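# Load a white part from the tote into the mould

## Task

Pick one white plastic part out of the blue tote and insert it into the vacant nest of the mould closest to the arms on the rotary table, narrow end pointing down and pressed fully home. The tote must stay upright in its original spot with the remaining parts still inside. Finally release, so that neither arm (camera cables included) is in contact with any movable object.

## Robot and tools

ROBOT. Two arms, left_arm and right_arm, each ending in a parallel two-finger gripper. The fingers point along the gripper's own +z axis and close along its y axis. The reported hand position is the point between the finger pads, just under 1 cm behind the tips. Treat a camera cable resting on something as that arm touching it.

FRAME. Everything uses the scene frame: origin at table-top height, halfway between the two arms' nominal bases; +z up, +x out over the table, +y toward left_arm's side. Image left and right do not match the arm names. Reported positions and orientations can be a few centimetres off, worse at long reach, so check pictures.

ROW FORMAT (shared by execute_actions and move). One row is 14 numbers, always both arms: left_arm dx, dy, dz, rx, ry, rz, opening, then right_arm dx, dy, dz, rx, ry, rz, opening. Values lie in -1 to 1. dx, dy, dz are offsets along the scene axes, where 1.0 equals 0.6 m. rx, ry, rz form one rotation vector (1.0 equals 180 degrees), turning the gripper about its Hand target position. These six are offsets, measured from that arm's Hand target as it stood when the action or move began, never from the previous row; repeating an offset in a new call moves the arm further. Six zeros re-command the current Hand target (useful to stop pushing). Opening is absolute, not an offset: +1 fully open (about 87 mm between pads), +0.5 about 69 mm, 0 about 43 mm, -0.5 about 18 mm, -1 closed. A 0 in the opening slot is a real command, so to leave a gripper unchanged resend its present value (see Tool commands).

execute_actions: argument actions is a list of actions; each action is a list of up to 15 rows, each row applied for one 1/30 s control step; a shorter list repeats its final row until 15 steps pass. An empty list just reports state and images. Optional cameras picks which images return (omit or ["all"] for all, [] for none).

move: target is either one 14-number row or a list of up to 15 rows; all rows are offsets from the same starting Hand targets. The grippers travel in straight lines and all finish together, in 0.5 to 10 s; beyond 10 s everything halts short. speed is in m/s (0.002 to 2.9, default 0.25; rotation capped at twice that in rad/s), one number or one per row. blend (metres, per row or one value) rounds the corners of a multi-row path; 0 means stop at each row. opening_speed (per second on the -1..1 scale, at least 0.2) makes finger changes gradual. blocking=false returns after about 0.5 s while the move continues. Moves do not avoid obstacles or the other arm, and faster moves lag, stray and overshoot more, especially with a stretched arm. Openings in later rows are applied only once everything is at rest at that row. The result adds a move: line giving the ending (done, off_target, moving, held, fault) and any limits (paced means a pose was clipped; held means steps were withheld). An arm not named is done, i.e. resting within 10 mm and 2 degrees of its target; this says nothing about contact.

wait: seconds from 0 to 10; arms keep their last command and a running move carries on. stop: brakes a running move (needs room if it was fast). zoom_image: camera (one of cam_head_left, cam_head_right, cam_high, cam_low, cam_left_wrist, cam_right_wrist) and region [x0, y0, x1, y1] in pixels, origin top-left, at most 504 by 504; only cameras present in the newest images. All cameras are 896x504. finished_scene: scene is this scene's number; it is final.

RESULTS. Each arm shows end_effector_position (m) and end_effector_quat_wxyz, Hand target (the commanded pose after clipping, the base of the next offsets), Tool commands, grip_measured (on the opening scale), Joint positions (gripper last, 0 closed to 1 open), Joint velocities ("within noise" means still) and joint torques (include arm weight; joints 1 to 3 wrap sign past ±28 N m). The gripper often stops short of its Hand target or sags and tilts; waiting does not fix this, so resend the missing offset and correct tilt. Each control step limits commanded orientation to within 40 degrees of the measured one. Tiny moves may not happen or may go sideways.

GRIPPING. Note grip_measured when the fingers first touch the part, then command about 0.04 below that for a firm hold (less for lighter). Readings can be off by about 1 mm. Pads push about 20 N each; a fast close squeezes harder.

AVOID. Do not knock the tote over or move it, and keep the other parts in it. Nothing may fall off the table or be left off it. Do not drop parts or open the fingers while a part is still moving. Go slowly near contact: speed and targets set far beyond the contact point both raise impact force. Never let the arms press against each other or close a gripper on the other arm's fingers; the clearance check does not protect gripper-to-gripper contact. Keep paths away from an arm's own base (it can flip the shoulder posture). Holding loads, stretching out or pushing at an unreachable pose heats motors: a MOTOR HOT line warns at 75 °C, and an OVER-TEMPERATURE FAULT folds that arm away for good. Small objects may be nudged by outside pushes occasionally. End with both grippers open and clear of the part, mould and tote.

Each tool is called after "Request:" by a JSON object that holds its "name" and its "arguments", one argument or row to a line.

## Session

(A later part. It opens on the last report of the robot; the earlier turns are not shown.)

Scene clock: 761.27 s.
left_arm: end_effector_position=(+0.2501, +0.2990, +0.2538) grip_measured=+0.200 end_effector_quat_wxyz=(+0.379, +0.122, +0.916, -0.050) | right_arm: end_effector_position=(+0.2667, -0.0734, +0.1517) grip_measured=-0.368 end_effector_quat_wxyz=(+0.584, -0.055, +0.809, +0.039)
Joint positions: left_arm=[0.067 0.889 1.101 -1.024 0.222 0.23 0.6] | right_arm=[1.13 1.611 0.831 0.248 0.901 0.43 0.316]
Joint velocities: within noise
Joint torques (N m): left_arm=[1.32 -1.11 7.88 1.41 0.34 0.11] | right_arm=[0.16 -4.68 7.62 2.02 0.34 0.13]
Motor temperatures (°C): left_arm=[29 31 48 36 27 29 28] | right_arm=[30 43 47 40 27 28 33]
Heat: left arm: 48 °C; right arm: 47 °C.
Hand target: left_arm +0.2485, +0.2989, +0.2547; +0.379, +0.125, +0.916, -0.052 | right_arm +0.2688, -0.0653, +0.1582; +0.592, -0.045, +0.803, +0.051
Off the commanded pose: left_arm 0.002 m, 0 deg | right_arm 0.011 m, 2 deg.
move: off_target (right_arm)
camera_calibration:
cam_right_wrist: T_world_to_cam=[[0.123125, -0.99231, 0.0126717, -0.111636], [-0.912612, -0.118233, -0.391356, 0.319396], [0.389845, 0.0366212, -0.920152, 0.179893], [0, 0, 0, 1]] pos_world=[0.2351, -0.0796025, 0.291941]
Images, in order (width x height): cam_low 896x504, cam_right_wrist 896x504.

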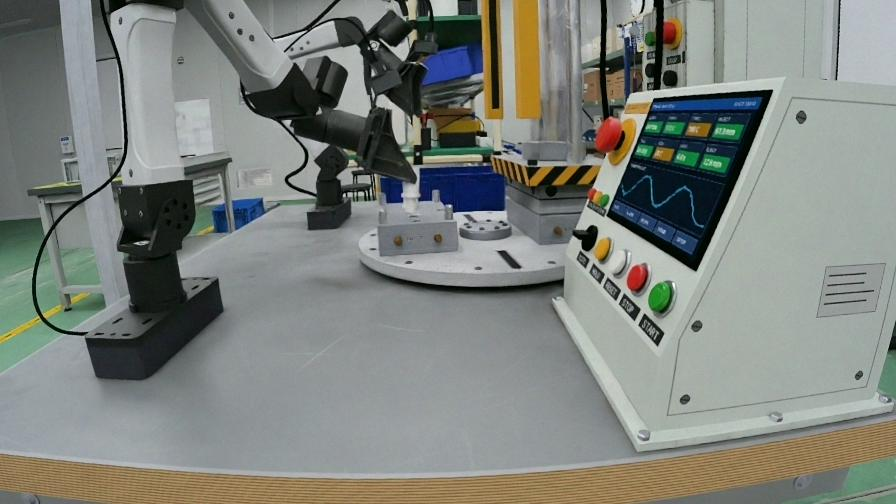

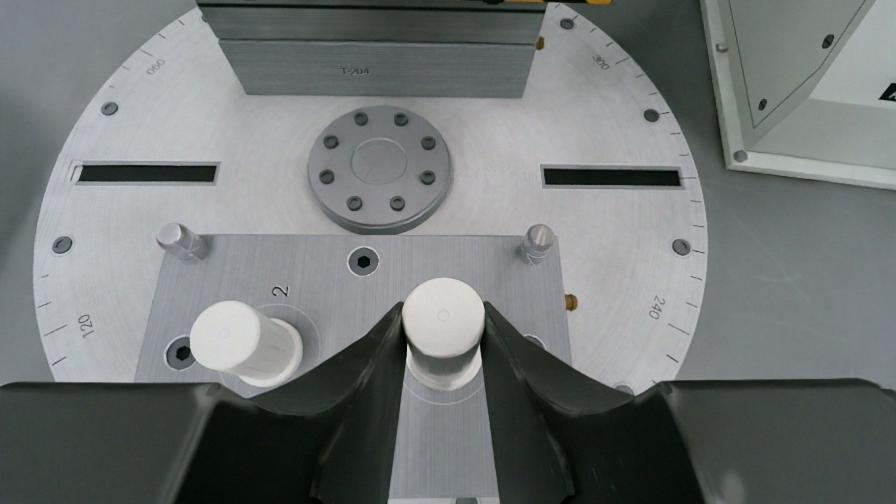

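Request:
{"name": "move", "arguments": {
  "target": [0,0,0,0,0,0,0.2,0.011,0.0,0.003,0,0,0,-0.5],
  "speed": 0.04,
  "cameras": ["cam_low","cam_right_wrist"]
}}

Request:
{"name": "zoom_image", "arguments": {
  "camera": "cam_right_wrist",
  "region": [300, 220, 600, 480]
}}

Request:
{"name": "zoom_image", "arguments": {
  "camera": "cam_low",
  "region": [360, 160, 460, 260]
}}

Scene clock: 773.57 s.
left_arm: end_effector_position=(+0.2501, +0.2990, +0.2538) grip_measured=+0.200 end_effector_quat_wxyz=(+0.379, +0.122, +0.916, -0.050) | right_arm: end_effector_position=(+0.2687, -0.0752, +0.1498) grip_measured=-0.368 end_effector_quat_wxyz=(+0.583, -0.054, +0.810, +0.035)
Joint positions: left_arm=[0.067 0.889 1.101 -1.024 0.222 0.23 0.6] | right_arm=[1.123 1.617 0.831 0.249 0.901 0.43 0.316]
Joint velocities: within noise
Joint torques (N m): left_arm=[1.33 -1.1 7.9 1.41 0.34 0.11] | right_arm=[-0.84 -4.72 8.62 2.13 0.21 -0.05]
Motor temperatures (°C): left_arm=[29 31 48 36 27 29 28] | right_arm=[30 42 47 41 27 28 33]
Heat: left arm: 48 °C; right arm: 47 °C.
Hand target: left_arm +0.2485, +0.2989, +0.2547; +0.379, +0.125, +0.916, -0.052 | right_arm +0.2755, -0.0653, +0.1600; +0.592, -0.045, +0.803, +0.051
Off the commanded pose: left_arm 0.002 m, 0 deg | right_arm 0.016 m, 2 deg.
move: off_target (right_arm)
camera_calibration:
cam_right_wrist: T_world_to_cam=[[0.117036, -0.992992, 0.0164239, -0.112586], [-0.914242, -0.114184, -0.388746, 0.320624], [0.387897, 0.0304819, -0.921198, 0.177655], [0, 0, 0, 1]] pos_world=[0.237393, -0.080602, 0.290146]
Images, in order (width x height): cam_low 896x504, cam_right_wrist 896x504.

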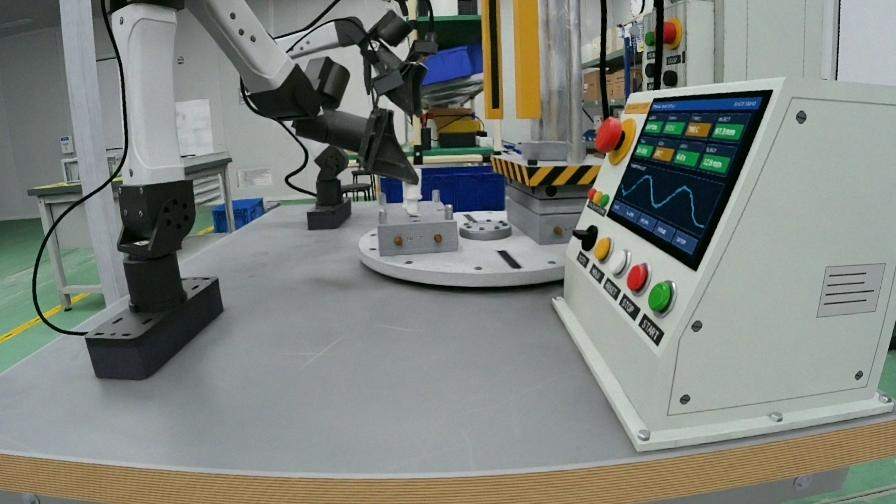

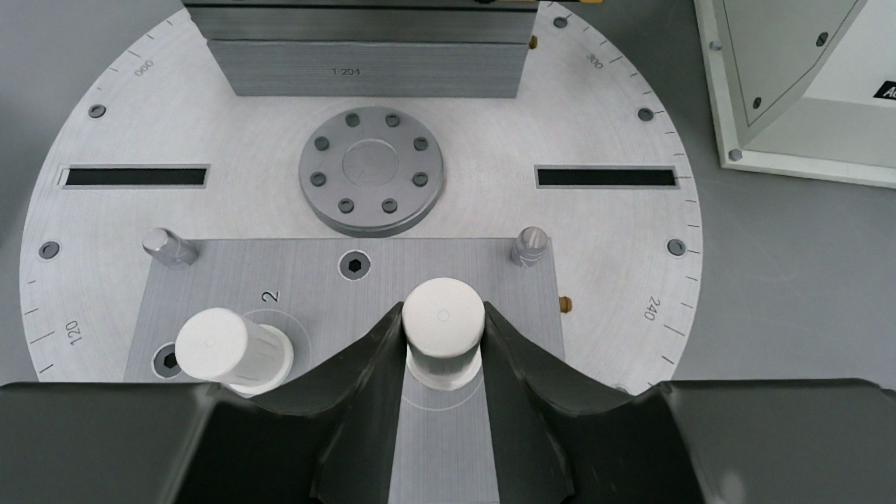

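Scaled by 1.680 from the camera's 896x504 image, which has a finer 1280x720 frame.

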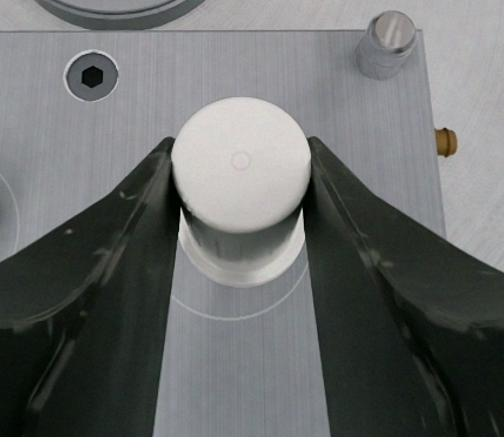

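Scaled by 5.040 from the camera's 896x504 image, which has a finer 1280x720 frame.

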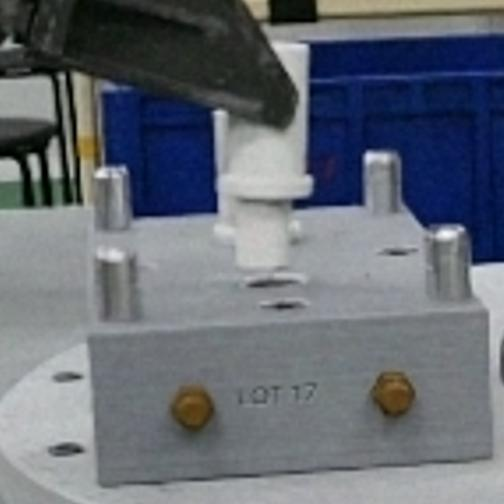

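Request:
{"name": "move", "arguments": {
  "target": [0,0,0,0,0,0,0.2,0.01,0.0065,0.005,0.0008,-0.0065,0,-0.5],
  "speed": 0.04,
  "cameras": ["cam_low","cam_right_wrist"]
}}

Request:
{"name": "zoom_image", "arguments": {
  "camera": "cam_right_wrist",
  "region": [300, 220, 600, 480]
}}

Request:
{"name": "zoom_image", "arguments": {
  "camera": "cam_low",
  "region": [360, 160, 460, 260]
}}

Scene clock: 786.03 s.
left_arm: end_effector_position=(+0.2501, +0.2990, +0.2538) grip_measured=+0.200 end_effector_quat_wxyz=(+0.379, +0.122, +0.916, -0.050) | right_arm: end_effector_position=(+0.2740, -0.0707, +0.1523) grip_measured=-0.368 end_effector_quat_wxyz=(+0.590, -0.054, +0.804, +0.037)
Joint positions: left_arm=[0.067 0.889 1.101 -1.024 0.222 0.23 0.6] | right_arm=[1.118 1.636 0.841 0.291 0.901 0.405 0.316]
Joint velocities: within noise
Joint torques (N m): left_arm=[1.32 -1.1 7.88 1.4 0.34 0.11] | right_arm=[-0.87 -4.83 8.76 2.13 0.23 -0.09]
Motor temperatures (°C): left_arm=[29 31 48 36 27 29 28] | right_arm=[30 42 48 41 27 28 33]
Heat: left arm: 48 °C; right arm: 48 °C.
Hand target: left_arm +0.2485, +0.2989, +0.2547; +0.379, +0.125, +0.916, -0.052 | right_arm +0.2814, -0.0614, +0.1629; +0.600, -0.045, +0.797, +0.051
Off the commanded pose: left_arm 0.002 m, 0 deg | right_arm 0.016 m, 2 deg.
move: off_target (right_arm)
camera_calibration:
cam_right_wrist: T_world_to_cam=[[0.119301, -0.992758, 0.0140983, -0.109131], [-0.906875, -0.114739, -0.405479, 0.327495], [0.40416, 0.0355887, -0.913996, 0.172563], [0, 0, 0, 1]] pos_world=[0.240273, -0.076906, 0.292053]
Images, in order (width x height): cam_low 896x504, cam_right_wrist 896x504.

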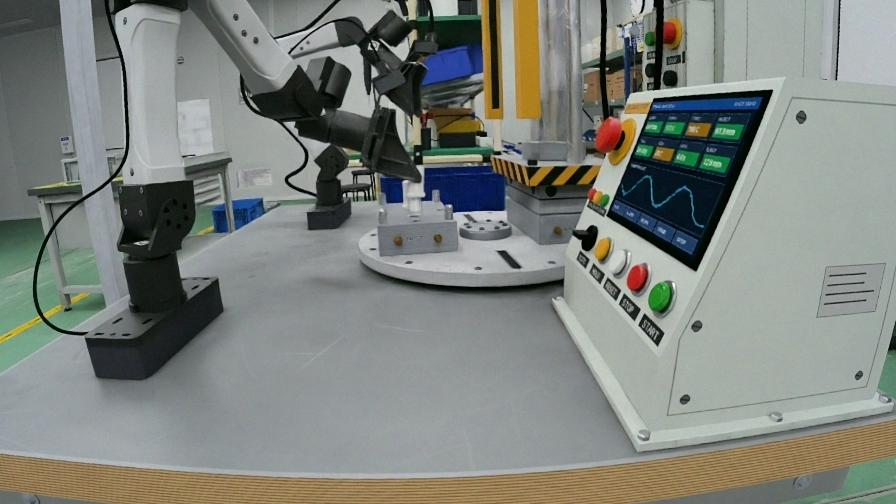

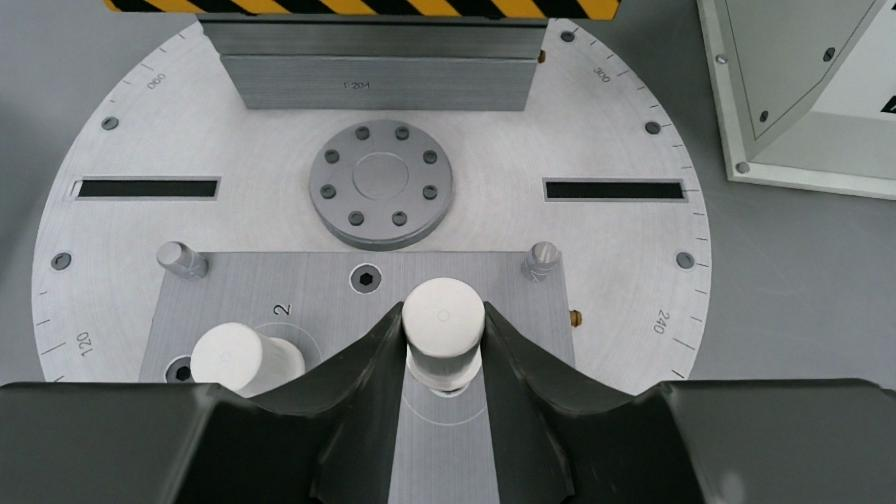

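Scaled by 1.680 from the camera's 896x504 image, which has a finer 1280x720 frame.

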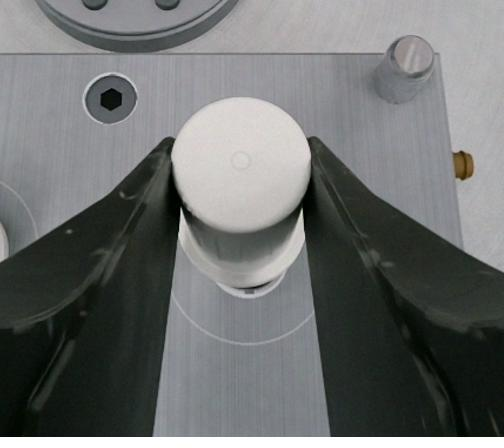

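Scaled by 5.040 from the camera's 896x504 image, which has a finer 1280x720 frame.

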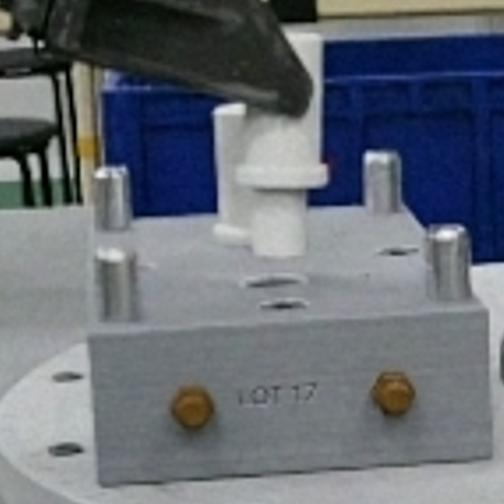

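Request:
{"name": "zoom_image", "arguments": {
  "camera": "cam_low",
  "region": [395, 160, 435, 220]
}}

Scaled by 8.400 from the camera's 896x504 image, which has a finer 1280x720 frame.

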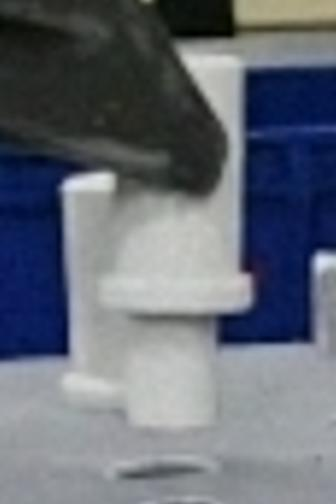

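Request:
{"name": "move", "arguments": {
  "target": [0,0,0,0,0,0,0.2,-0.010,-0.005,0.0,0.0017,-0.0139,0,-0.5],
  "speed": 0.04,
  "cameras": ["cam_low","cam_right_wrist"]
}}

Request:
{"name": "zoom_image", "arguments": {
  "camera": "cam_right_wrist",
  "region": [350, 220, 550, 440]
}}

Request:
{"name": "zoom_image", "arguments": {
  "camera": "cam_low",
  "region": [395, 160, 435, 220]
}}

Scene clock: 813.67 s.
left_arm: end_effector_position=(+0.2500, +0.2990, +0.2537) grip_measured=+0.200 end_effector_quat_wxyz=(+0.379, +0.121, +0.916, -0.050) | right_arm: end_effector_position=(+0.2753, -0.0656, +0.1613) grip_measured=-0.368 end_effector_quat_wxyz=(+0.611, -0.047, +0.789, +0.052)
Joint positions: left_arm=[0.067 0.889 1.101 -1.024 0.222 0.23 0.6] | right_arm=[1.128 1.636 0.818 0.396 0.916 0.367 0.316]
Joint velocities: within noise
Joint torques (N m): left_arm=[1.31 -1.11 7.88 1.41 0.34 0.11] | right_arm=[0.16 -5.2 5.56 2.19 0.4 -0.09]
Motor temperatures (°C): left_arm=[29 31 48 36 27 29 28] | right_arm=[30 41 52 42 27 28 33]
Heat: left arm: 48 °C; right arm: 52 °C.
Hand target: left_arm +0.2484, +0.2989, +0.2546; +0.379, +0.125, +0.916, -0.052 | right_arm +0.2755, -0.0644, +0.1629; +0.617, -0.044, +0.784, +0.053
Off the commanded pose: left_arm 0.002 m, 0 deg | right_arm 0.002 m, 1 deg.
move: done
camera_calibration:
cam_right_wrist: T_world_to_cam=[[0.125647, -0.991977, -0.0139223, -0.101487], [-0.885299, -0.10578, -0.452831, 0.33522], [0.447726, 0.0692225, -0.891487, 0.166626], [0, 0, 0, 1]] pos_world=[0.234919, -0.0767471, 0.29893]
Images, in order (width x height): cam_low 896x504, cam_right_wrist 896x504.

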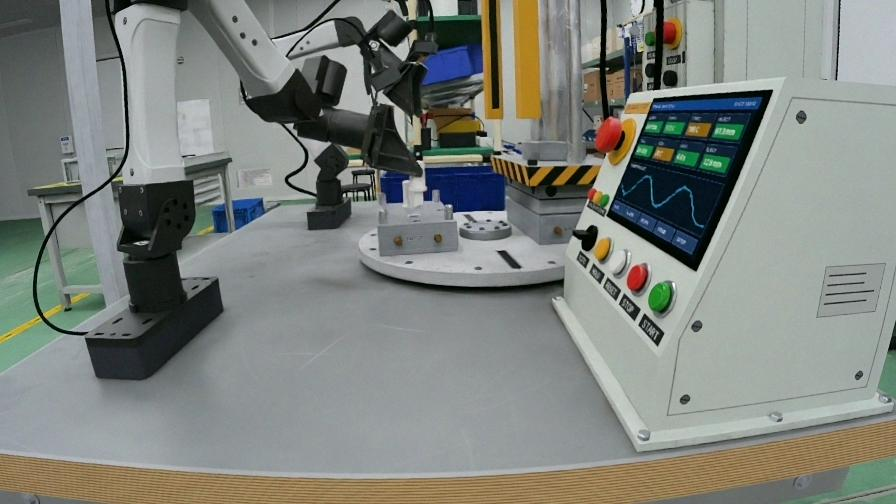

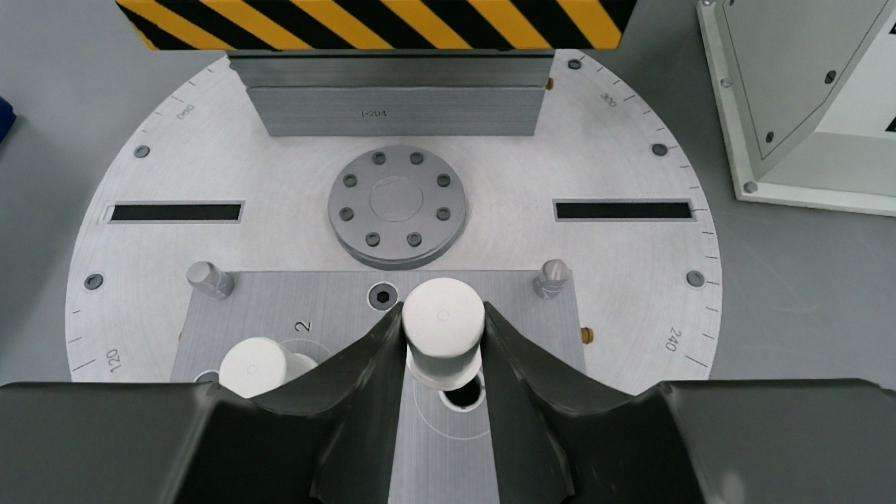

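Scaled by 2.291 from the camera's 896x504 image, which has a finer 1280x720 frame.

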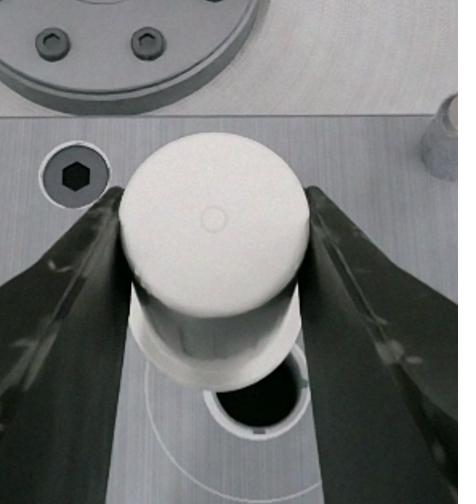

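Scaled by 8.400 from the camera's 896x504 image, which has a finer 1280x720 frame.

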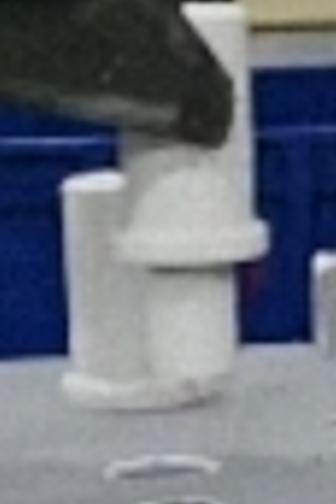

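Request:
{"name": "move", "arguments": {
  "target": [0,0,0,0,0,0,0.2,-0.0105,-0.0105,-0.004,-0.0066,-0.0009,0.0017,-0.5],
  "speed": 0.04,
  "cameras": []
}}

Request:
{"name": "wait", "arguments": {
  "seconds": 2,
  "cameras": ["cam_low","cam_right_wrist"]
}}

Request:
{"name": "zoom_image", "arguments": {
  "camera": "cam_right_wrist",
  "region": [350, 220, 550, 440]
}}

Request:
{"name": "zoom_image", "arguments": {
  "camera": "cam_low",
  "region": [395, 160, 435, 220]
}}

Scene clock: 832.80 s.
left_arm: end_effector_position=(+0.2500, +0.2990, +0.2537) grip_measured=+0.200 end_effector_quat_wxyz=(+0.379, +0.121, +0.916, -0.050) | right_arm: end_effector_position=(+0.2692, -0.0721, +0.1501) grip_measured=-0.368 end_effector_quat_wxyz=(+0.606, -0.062, +0.792, +0.037)
Joint positions: left_arm=[0.067 0.889 1.101 -1.024 0.222 0.23 0.6] | right_arm=[1.137 1.636 0.784 0.402 0.925 0.352 0.316]
Joint velocities: within noise
Joint torques (N m): left_arm=[1.31 -1.13 7.9 1.4 0.35 0.11] | right_arm=[0.28 -6.95 5.42 2.19 0.4 -0.11]
Motor temperatures (°C): left_arm=[29 31 48 36 27 29 28] | right_arm=[30 41 50 42 27 28 33]
Heat: left arm: 48 °C; right arm: 50 °C.
Hand target: left_arm +0.2484, +0.2989, +0.2546; +0.379, +0.125, +0.916, -0.052 | right_arm +0.2692, -0.0708, +0.1605; +0.618, -0.053, +0.783, +0.046
Off the commanded pose: left_arm 0.002 m, 0 deg | right_arm 0.011 m, 2 deg.
move: off_target (right_arm)
No camera images: "cameras" was empty.

Scene clock: 834.80 s.
left_arm: end_effector_position=(+0.2500, +0.2990, +0.2537) grip_measured=+0.200 end_effector_quat_wxyz=(+0.379, +0.121, +0.916, -0.050) | right_arm: end_effector_position=(+0.2693, -0.0721, +0.1503) grip_measured=-0.368 end_effector_quat_wxyz=(+0.607, -0.061, +0.792, +0.037)
Joint positions: left_arm=[0.067 0.889 1.101 -1.024 0.222 0.23 0.6] | right_arm=[1.137 1.636 0.784 0.403 0.926 0.352 0.316]
Joint velocities: within noise
Joint torques (N m): left_arm=[1.33 -1.09 7.91 1.4 0.35 0.11] | right_arm=[0.09 -6.98 5.44 2.15 0.4 -0.09]
Motor temperatures (°C): left_arm=[29 31 48 36 27 29 28] | right_arm=[30 42 50 42 27 28 33]
Heat: left arm: 48 °C; right arm: 50 °C.
Hand target: left_arm +0.2484, +0.2989, +0.2546; +0.379, +0.125, +0.916, -0.052 | right_arm +0.2692, -0.0708, +0.1606; +0.618, -0.052, +0.783, +0.046
Tool commands: left_gripper/opening=+0.2 right_gripper/opening=-0.5
Off the commanded pose: left_arm 0.002 m, 0 deg | right_arm 0.010 m, 2 deg.
wait: 2.00 s; at rest by 0.17 s
camera_calibration:
cam_right_wrist: T_world_to_cam=[[0.130365, -0.991137, 0.0255417, -0.11443], [-0.887598, -0.128148, -0.442434, 0.321673], [0.441785, 0.0350073, -0.896437, 0.159803], [0, 0, 0, 1]] pos_world=[0.229836, -0.0777884, 0.288495]
Images, in order (width x height): cam_low 896x504, cam_right_wrist 896x504.

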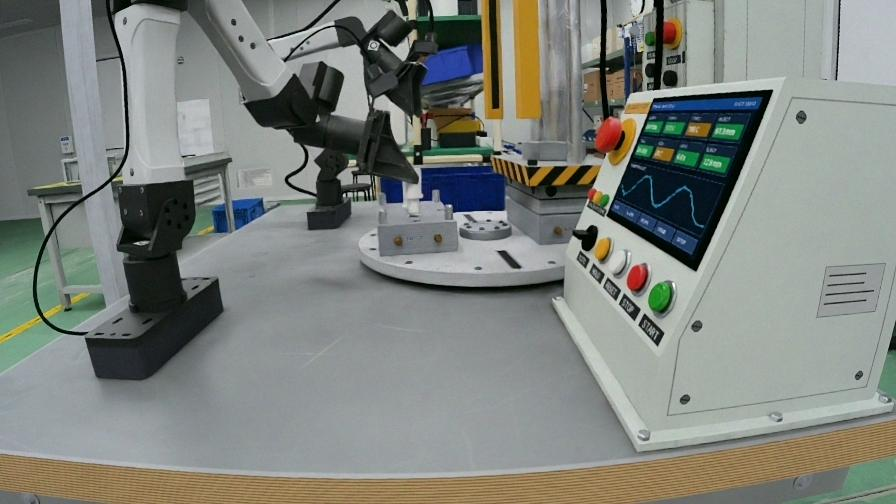

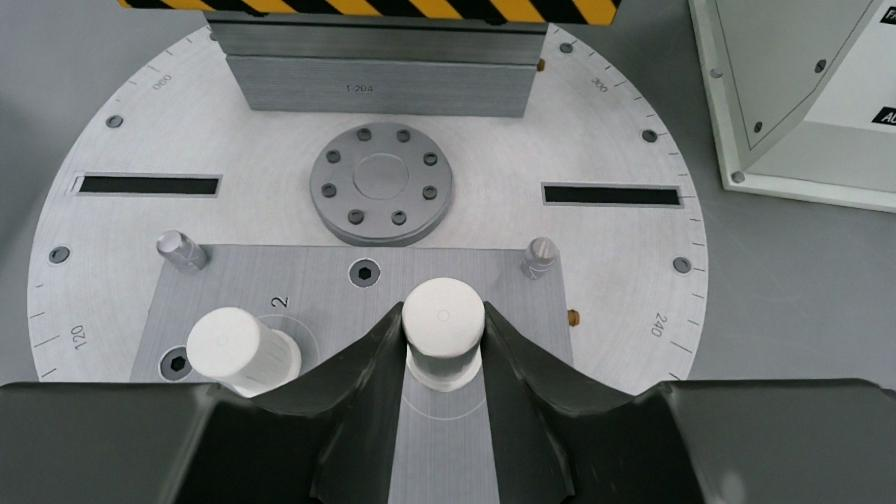

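Scaled by 2.291 from the camera's 896x504 image, which has a finer 1280x720 frame.

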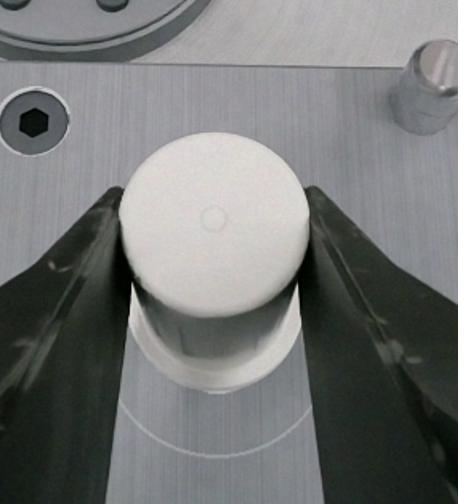

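Scaled by 8.400 from the camera's 896x504 image, which has a finer 1280x720 frame.

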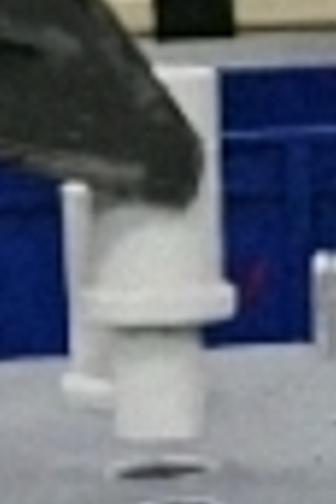

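Request:
{"name": "move", "arguments": {
  "target": [0,0,0,0,0,0,0.2,0,0,-0.015,0.005,0.0007,-0.0018,-0.5],
  "speed": 0.03,
  "cameras": ["cam_low","cam_right_wrist"]
}}

Request:
{"name": "zoom_image", "arguments": {
  "camera": "cam_right_wrist",
  "region": [350, 220, 550, 440]
}}

Request:
{"name": "zoom_image", "arguments": {
  "camera": "cam_low",
  "region": [395, 160, 435, 220]
}}

Scene clock: 844.20 s.
left_arm: end_effector_position=(+0.2500, +0.2990, +0.2537) grip_measured=+0.200 end_effector_quat_wxyz=(+0.379, +0.121, +0.916, -0.050) | right_arm: end_effector_position=(+0.2692, -0.0725, +0.1497) grip_measured=-0.368 end_effector_quat_wxyz=(+0.611, -0.056, +0.788, +0.044)
Joint positions: left_arm=[0.067 0.889 1.101 -1.024 0.222 0.23 0.6] | right_arm=[1.137 1.636 0.765 0.443 0.926 0.351 0.316]
Joint velocities: within noise
Joint torques (N m): left_arm=[1.33 -1.07 7.88 1.4 0.35 0.11] | right_arm=[0.14 -5.14 5.23 2.15 0.39 0.11]
Motor temperatures (°C): left_arm=[29 31 48 36 27 29 28] | right_arm=[30 42 49 42 27 28 33]
Heat: left arm: 48 °C; right arm: 49 °C.
Hand target: left_arm +0.2484, +0.2989, +0.2546; +0.379, +0.125, +0.916, -0.052 | right_arm +0.2693, -0.0707, +0.1516; +0.618, -0.045, +0.784, +0.051
Off the commanded pose: left_arm 0.002 m, 0 deg | right_arm 0.003 m, 2 deg.
move: done
camera_calibration:
cam_right_wrist: T_world_to_cam=[[0.1299, -0.991487, 0.00892369, -0.112264], [-0.883507, -0.119829, -0.452831, 0.322317], [0.450045, 0.0509386, -0.891552, 0.157606], [0, 0, 0, 1]] pos_world=[0.228422, -0.0807134, 0.287471]
Images, in order (width x height): cam_low 896x504, cam_right_wrist 896x504.

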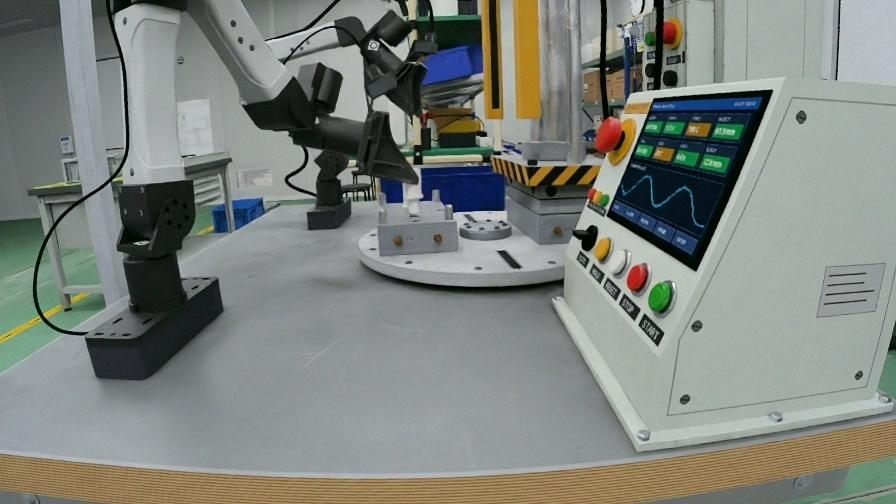

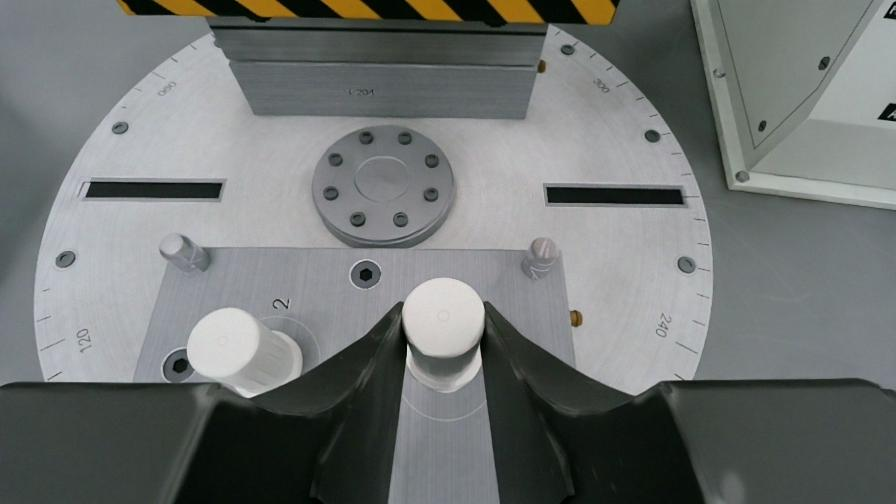

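Scaled by 2.291 from the camera's 896x504 image, which has a finer 1280x720 frame.

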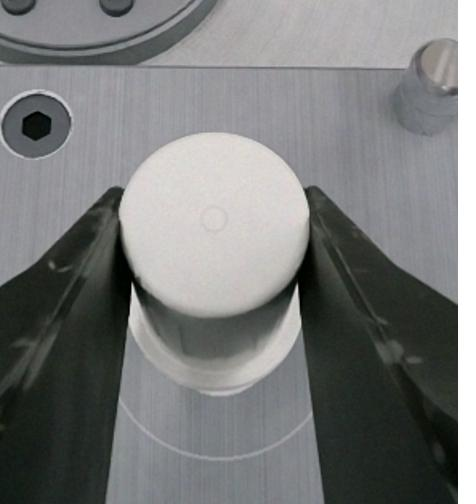

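Scaled by 8.400 from the camera's 896x504 image, which has a finer 1280x720 frame.

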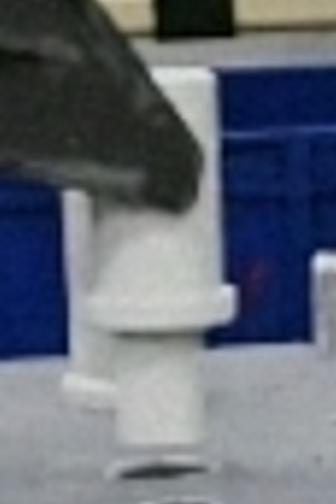

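Request:
{"name": "move", "arguments": {
  "target": [0,0,0,0,0,0,0.2,0,-0.001,-0.02,0,0,0,-0.5],
  "speed": 0.03,
  "cameras": ["cam_low","cam_right_wrist"]
}}

Request:
{"name": "zoom_image", "arguments": {
  "camera": "cam_right_wrist",
  "region": [350, 220, 550, 440]
}}

Request:
{"name": "zoom_image", "arguments": {
  "camera": "cam_low",
  "region": [395, 160, 435, 220]
}}

Scene clock: 852.40 s.
left_arm: end_effector_position=(+0.2500, +0.2990, +0.2537) grip_measured=+0.200 end_effector_quat_wxyz=(+0.379, +0.121, +0.916, -0.050) | right_arm: end_effector_position=(+0.2690, -0.0732, +0.1395) grip_measured=-0.368 end_effector_quat_wxyz=(+0.612, -0.055, +0.788, +0.045)
Joint positions: left_arm=[0.067 0.889 1.101 -1.024 0.222 0.23 0.6] | right_arm=[1.137 1.662 0.739 0.498 0.927 0.351 0.316]
Joint velocities: within noise
Joint torques (N m): left_arm=[1.36 -1.13 7.9 1.4 0.34 0.11] | right_arm=[-0.06 -4.79 5.18 2.19 0.37 0.11]
Motor temperatures (°C): left_arm=[29 31 48 36 27 29 28] | right_arm=[30 42 48 42 27 28 33]
Heat: left arm: 48 °C; right arm: 48 °C.
Hand target: left_arm +0.2485, +0.2989, +0.2547; +0.379, +0.125, +0.916, -0.052 | right_arm +0.2693, -0.0714, +0.1396; +0.618, -0.045, +0.784, +0.050
Off the commanded pose: left_arm 0.002 m, 0 deg | right_arm 0.002 m, 1 deg.
move: done
camera_calibration:
cam_right_wrist: T_world_to_cam=[[0.129213, -0.9916, 0.0058533, -0.112204], [-0.882688, -0.117707, -0.454981, 0.317656], [0.451848, 0.0536228, -0.890482, 0.148215], [0, 0, 0, 1]] pos_world=[0.227918, -0.0818185, 0.277167]
Images, in order (width x height): cam_low 896x504, cam_right_wrist 896x504.

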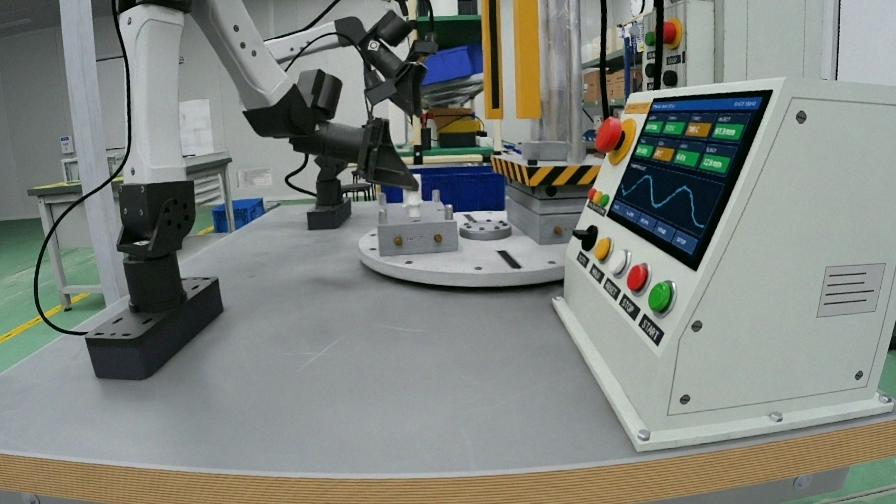

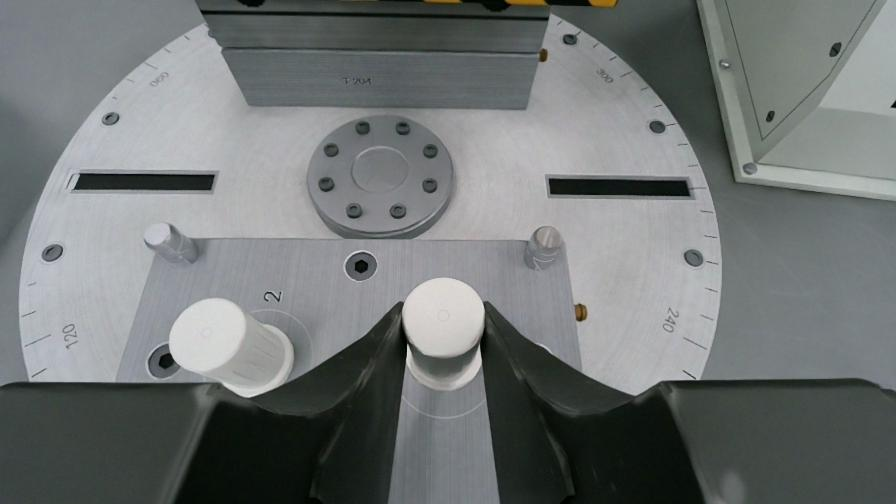

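Scaled by 2.291 from the camera's 896x504 image, which has a finer 1280x720 frame.

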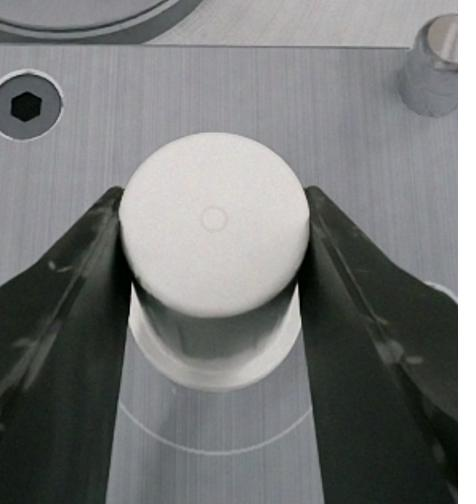

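Scaled by 8.400 from the camera's 896x504 image, which has a finer 1280x720 frame.

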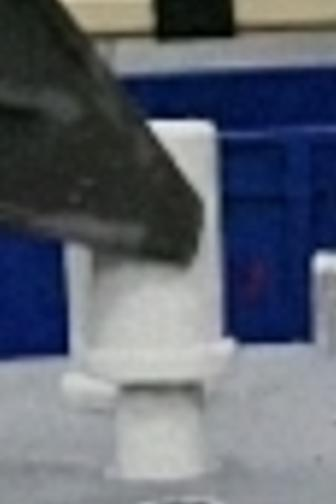

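Request:
{"name": "move", "arguments": {
  "target": [0,0,0,0,0,0,0.2,0,0,-0.016,0,0,0,-0.5],
  "speed": 0.03,
  "cameras": ["cam_low","cam_right_wrist"]
}}

Request:
{"name": "zoom_image", "arguments": {
  "camera": "cam_low",
  "region": [395, 160, 435, 220]
}}

Request:
{"name": "zoom_image", "arguments": {
  "camera": "cam_right_wrist",
  "region": [350, 220, 550, 440]
}}

Scene clock: 859.23 s.
left_arm: end_effector_position=(+0.2500, +0.2990, +0.2537) grip_measured=+0.200 end_effector_quat_wxyz=(+0.379, +0.121, +0.916, -0.050) | right_arm: end_effector_position=(+0.2691, -0.0733, +0.1300) grip_measured=-0.368 end_effector_quat_wxyz=(+0.612, -0.054, +0.788, +0.045)
Joint positions: left_arm=[0.067 0.889 1.101 -1.024 0.222 0.23 0.6] | right_arm=[1.137 1.691 0.722 0.544 0.928 0.351 0.316]
Joint velocities: within noise
Joint torques (N m): left_arm=[1.31 -1.13 7.87 1.41 0.34 0.11] | right_arm=[0.08 -4.9 4.92 2.19 0.38 0.06]
Motor temperatures (°C): left_arm=[29 31 48 36 27 29 28] | right_arm=[30 42 47 42 27 28 33]
Heat: left arm: 48 °C; right arm: 47 °C.
Hand target: left_arm +0.2485, +0.2989, +0.2547; +0.379, +0.125, +0.916, -0.052 | right_arm +0.2693, -0.0713, +0.1301; +0.618, -0.045, +0.784, +0.051
Off the commanded pose: left_arm 0.002 m, 0 deg | right_arm 0.002 m, 1 deg.
move: done
camera_calibration:
cam_right_wrist: T_world_to_cam=[[0.128175, -0.991732, 0.00616428, -0.112005], [-0.882628, -0.116904, -0.455303, 0.313424], [0.45226, 0.0529179, -0.890315, 0.139472], [0, 0, 0, 1]] pos_world=[0.227916, -0.0818189, 0.267567]
Images, in order (width x height): cam_low 896x504, cam_right_wrist 896x504.

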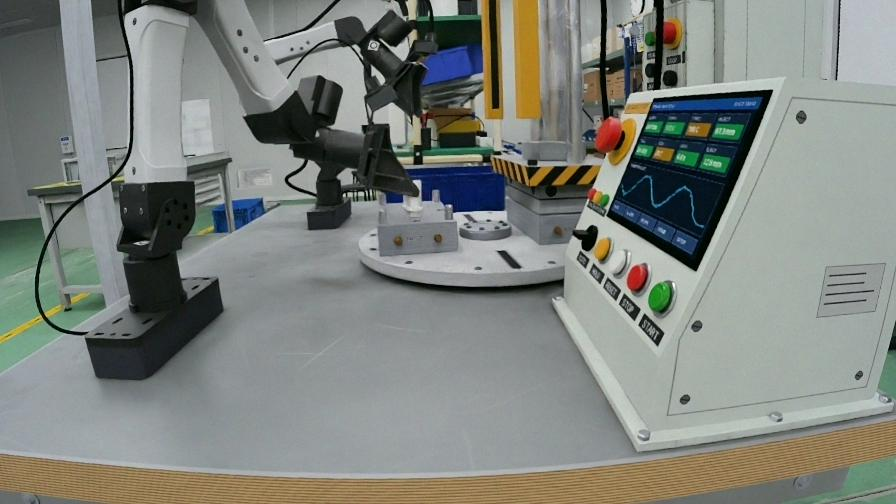

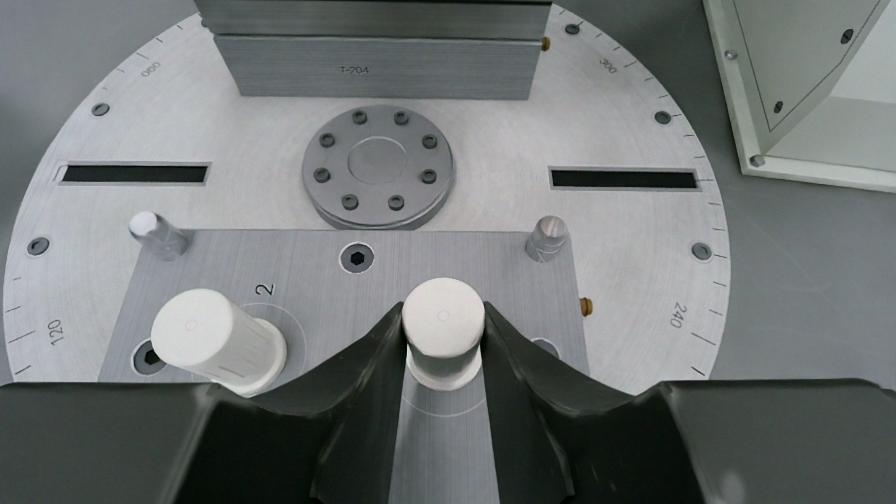

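Scaled by 8.400 from the camera's 896x504 image, which has a finer 1280x720 frame.

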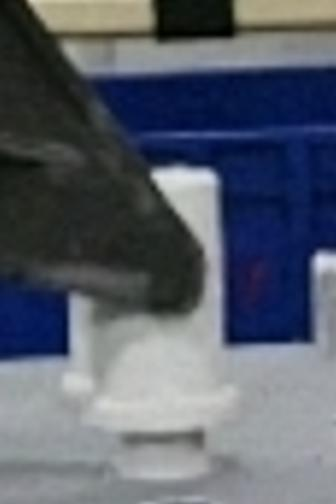

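Scaled by 2.291 from the camera's 896x504 image, which has a finer 1280x720 frame.

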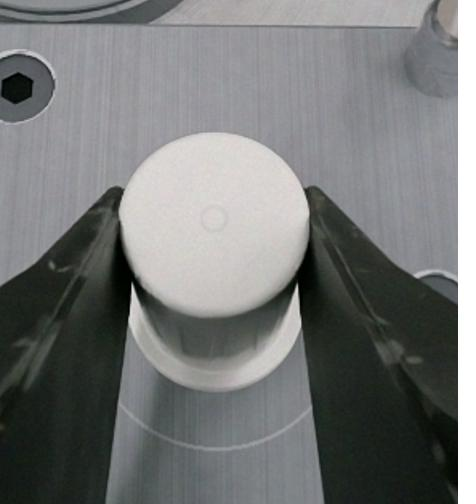

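Request:
{"name": "move", "arguments": {
  "target": [0,0,0,0,0,0,0.2,0,0,-0.012,0,0,0,-0.5],
  "speed": 0.03,
  "cameras": ["cam_low"]
}}

Request:
{"name": "zoom_image", "arguments": {
  "camera": "cam_low",
  "region": [395, 160, 435, 220]
}}

Request:
{"name": "move", "arguments": {
  "target": [0,0,0,0,0,0,0.2,0,0,-0.007,0,0,0,-0.5],
  "speed": 0.02,
  "cameras": ["cam_low","cam_right_wrist"]
}}

Request:
{"name": "zoom_image", "arguments": {
  "camera": "cam_low",
  "region": [395, 160, 435, 220]
}}

Scene clock: 867.47 s.
left_arm: end_effector_position=(+0.2500, +0.2990, +0.2537) grip_measured=+0.200 end_effector_quat_wxyz=(+0.379, +0.121, +0.916, -0.050) | right_arm: end_effector_position=(+0.2691, -0.0735, +0.1226) grip_measured=-0.368 end_effector_quat_wxyz=(+0.612, -0.054, +0.788, +0.044)
Joint positions: left_arm=[0.067 0.889 1.101 -1.024 0.222 0.23 0.6] | right_arm=[1.137 1.714 0.711 0.578 0.929 0.351 0.316]
Joint velocities: within noise
Joint torques (N m): left_arm=[1.33 -1.1 7.9 1.4 0.35 0.11] | right_arm=[0.05 -4.92 4.81 2.22 0.34 0.06]
Motor temperatures (°C): left_arm=[29 31 48 36 27 29 28] | right_arm=[30 42 47 42 27 28 33]
Heat: left arm: 48 °C; right arm: 47 °C.
Hand target: left_arm +0.2485, +0.2989, +0.2547; +0.379, +0.125, +0.916, -0.052 | right_arm +0.2692, -0.0714, +0.1227; +0.617, -0.045, +0.784, +0.050
Off the commanded pose: left_arm 0.002 m, 0 deg | right_arm 0.002 m, 2 deg.
move: done
Images, in order (width x height): cam_low 896x504.

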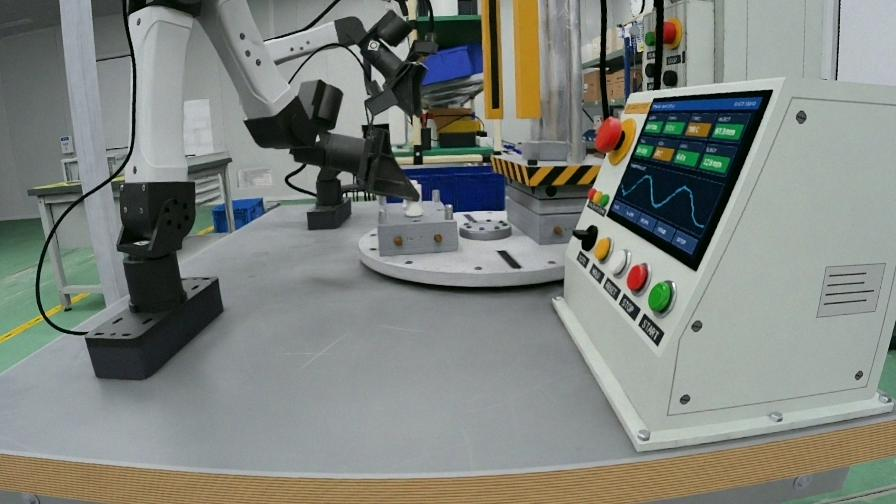

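Scaled by 8.400 from the camera's 896x504 image, which has a finer 1280x720 frame.

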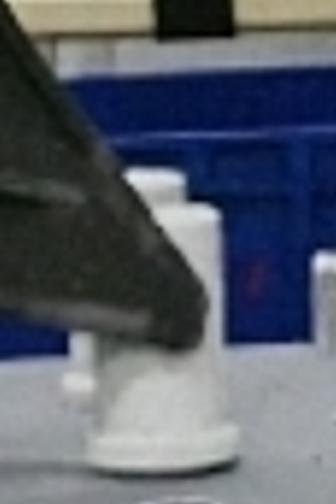

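Scene clock: 868.30 s.
left_arm: end_effector_position=(+0.2500, +0.2990, +0.2537) grip_measured=+0.200 end_effector_quat_wxyz=(+0.379, +0.121, +0.916, -0.050) | right_arm: end_effector_position=(+0.2692, -0.0737, +0.1205) grip_measured=-0.368 end_effector_quat_wxyz=(+0.614, -0.051, +0.786, +0.044)
Joint positions: left_arm=[0.067 0.889 1.101 -1.024 0.222 0.23 0.6] | right_arm=[1.139 1.724 0.704 0.6 0.936 0.351 0.316]
Joint velocities: within noise
Joint torques (N m): left_arm=[1.31 -1.1 7.88 1.41 0.35 0.11] | right_arm=[-0.08 -4.55 4.75 2.2 0.32 0.06]
Motor temperatures (°C): left_arm=[29 31 48 36 27 29 28] | right_arm=[30 42 47 42 27 28 33]
Heat: left arm: 48 °C; right arm: 47 °C.
Hand target: left_arm +0.2485, +0.2989, +0.2547; +0.379, +0.125, +0.916, -0.052 | right_arm +0.2692, -0.0713, +0.1186; +0.618, -0.045, +0.784, +0.051
Off the commanded pose: left_arm 0.002 m, 0 deg | right_arm 0.003 m, 1 deg.
move: done
camera_calibration:
cam_right_wrist: T_world_to_cam=[[0.123111, -0.992388, 0.00327536, -0.110628], [-0.880911, -0.1108, -0.460129, 0.309796], [0.456989, 0.0537616, -0.887846, 0.129591], [0, 0, 0, 1]] pos_world=[0.2273, -0.0824274, 0.257965]
Images, in order (width x height): cam_low 896x504, cam_right_wrist 896x504.

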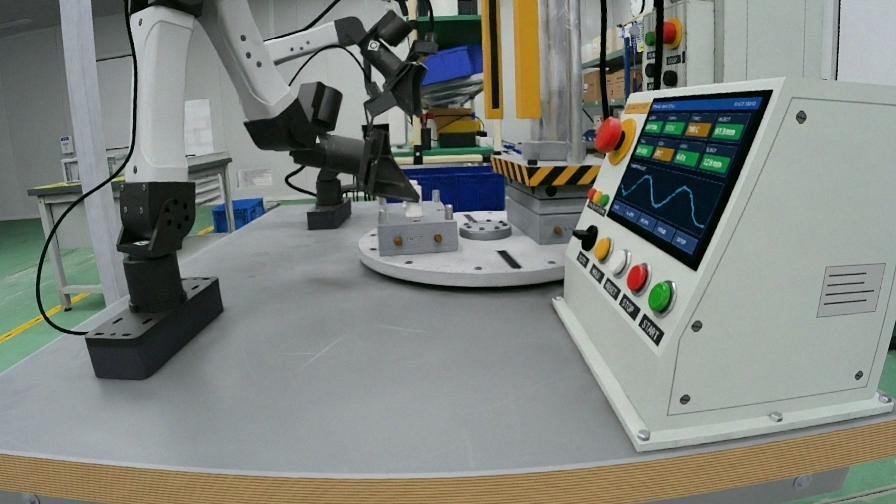

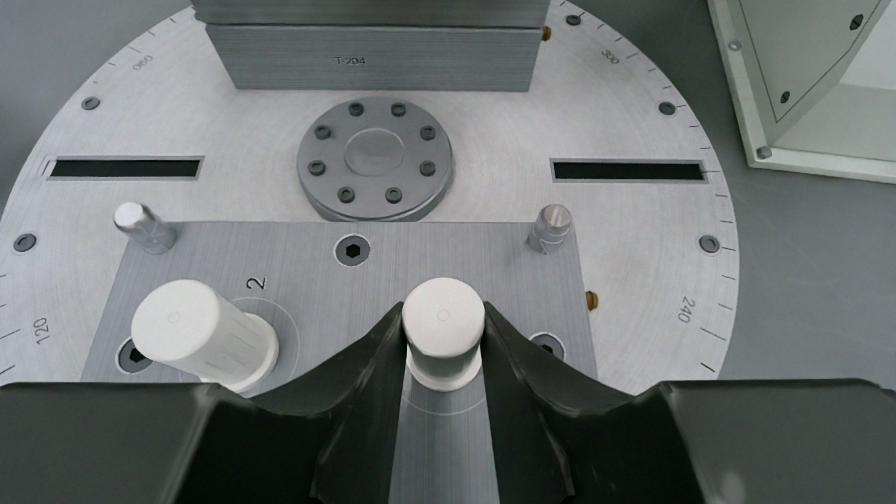

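Scaled by 8.400 from the camera's 896x504 image, which has a finer 1280x720 frame.

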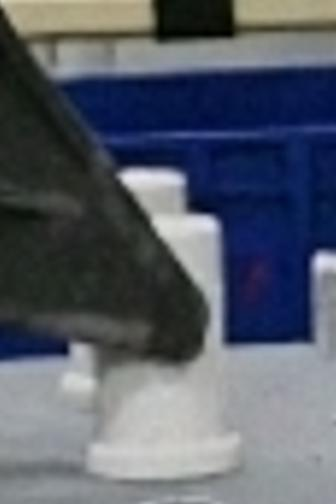

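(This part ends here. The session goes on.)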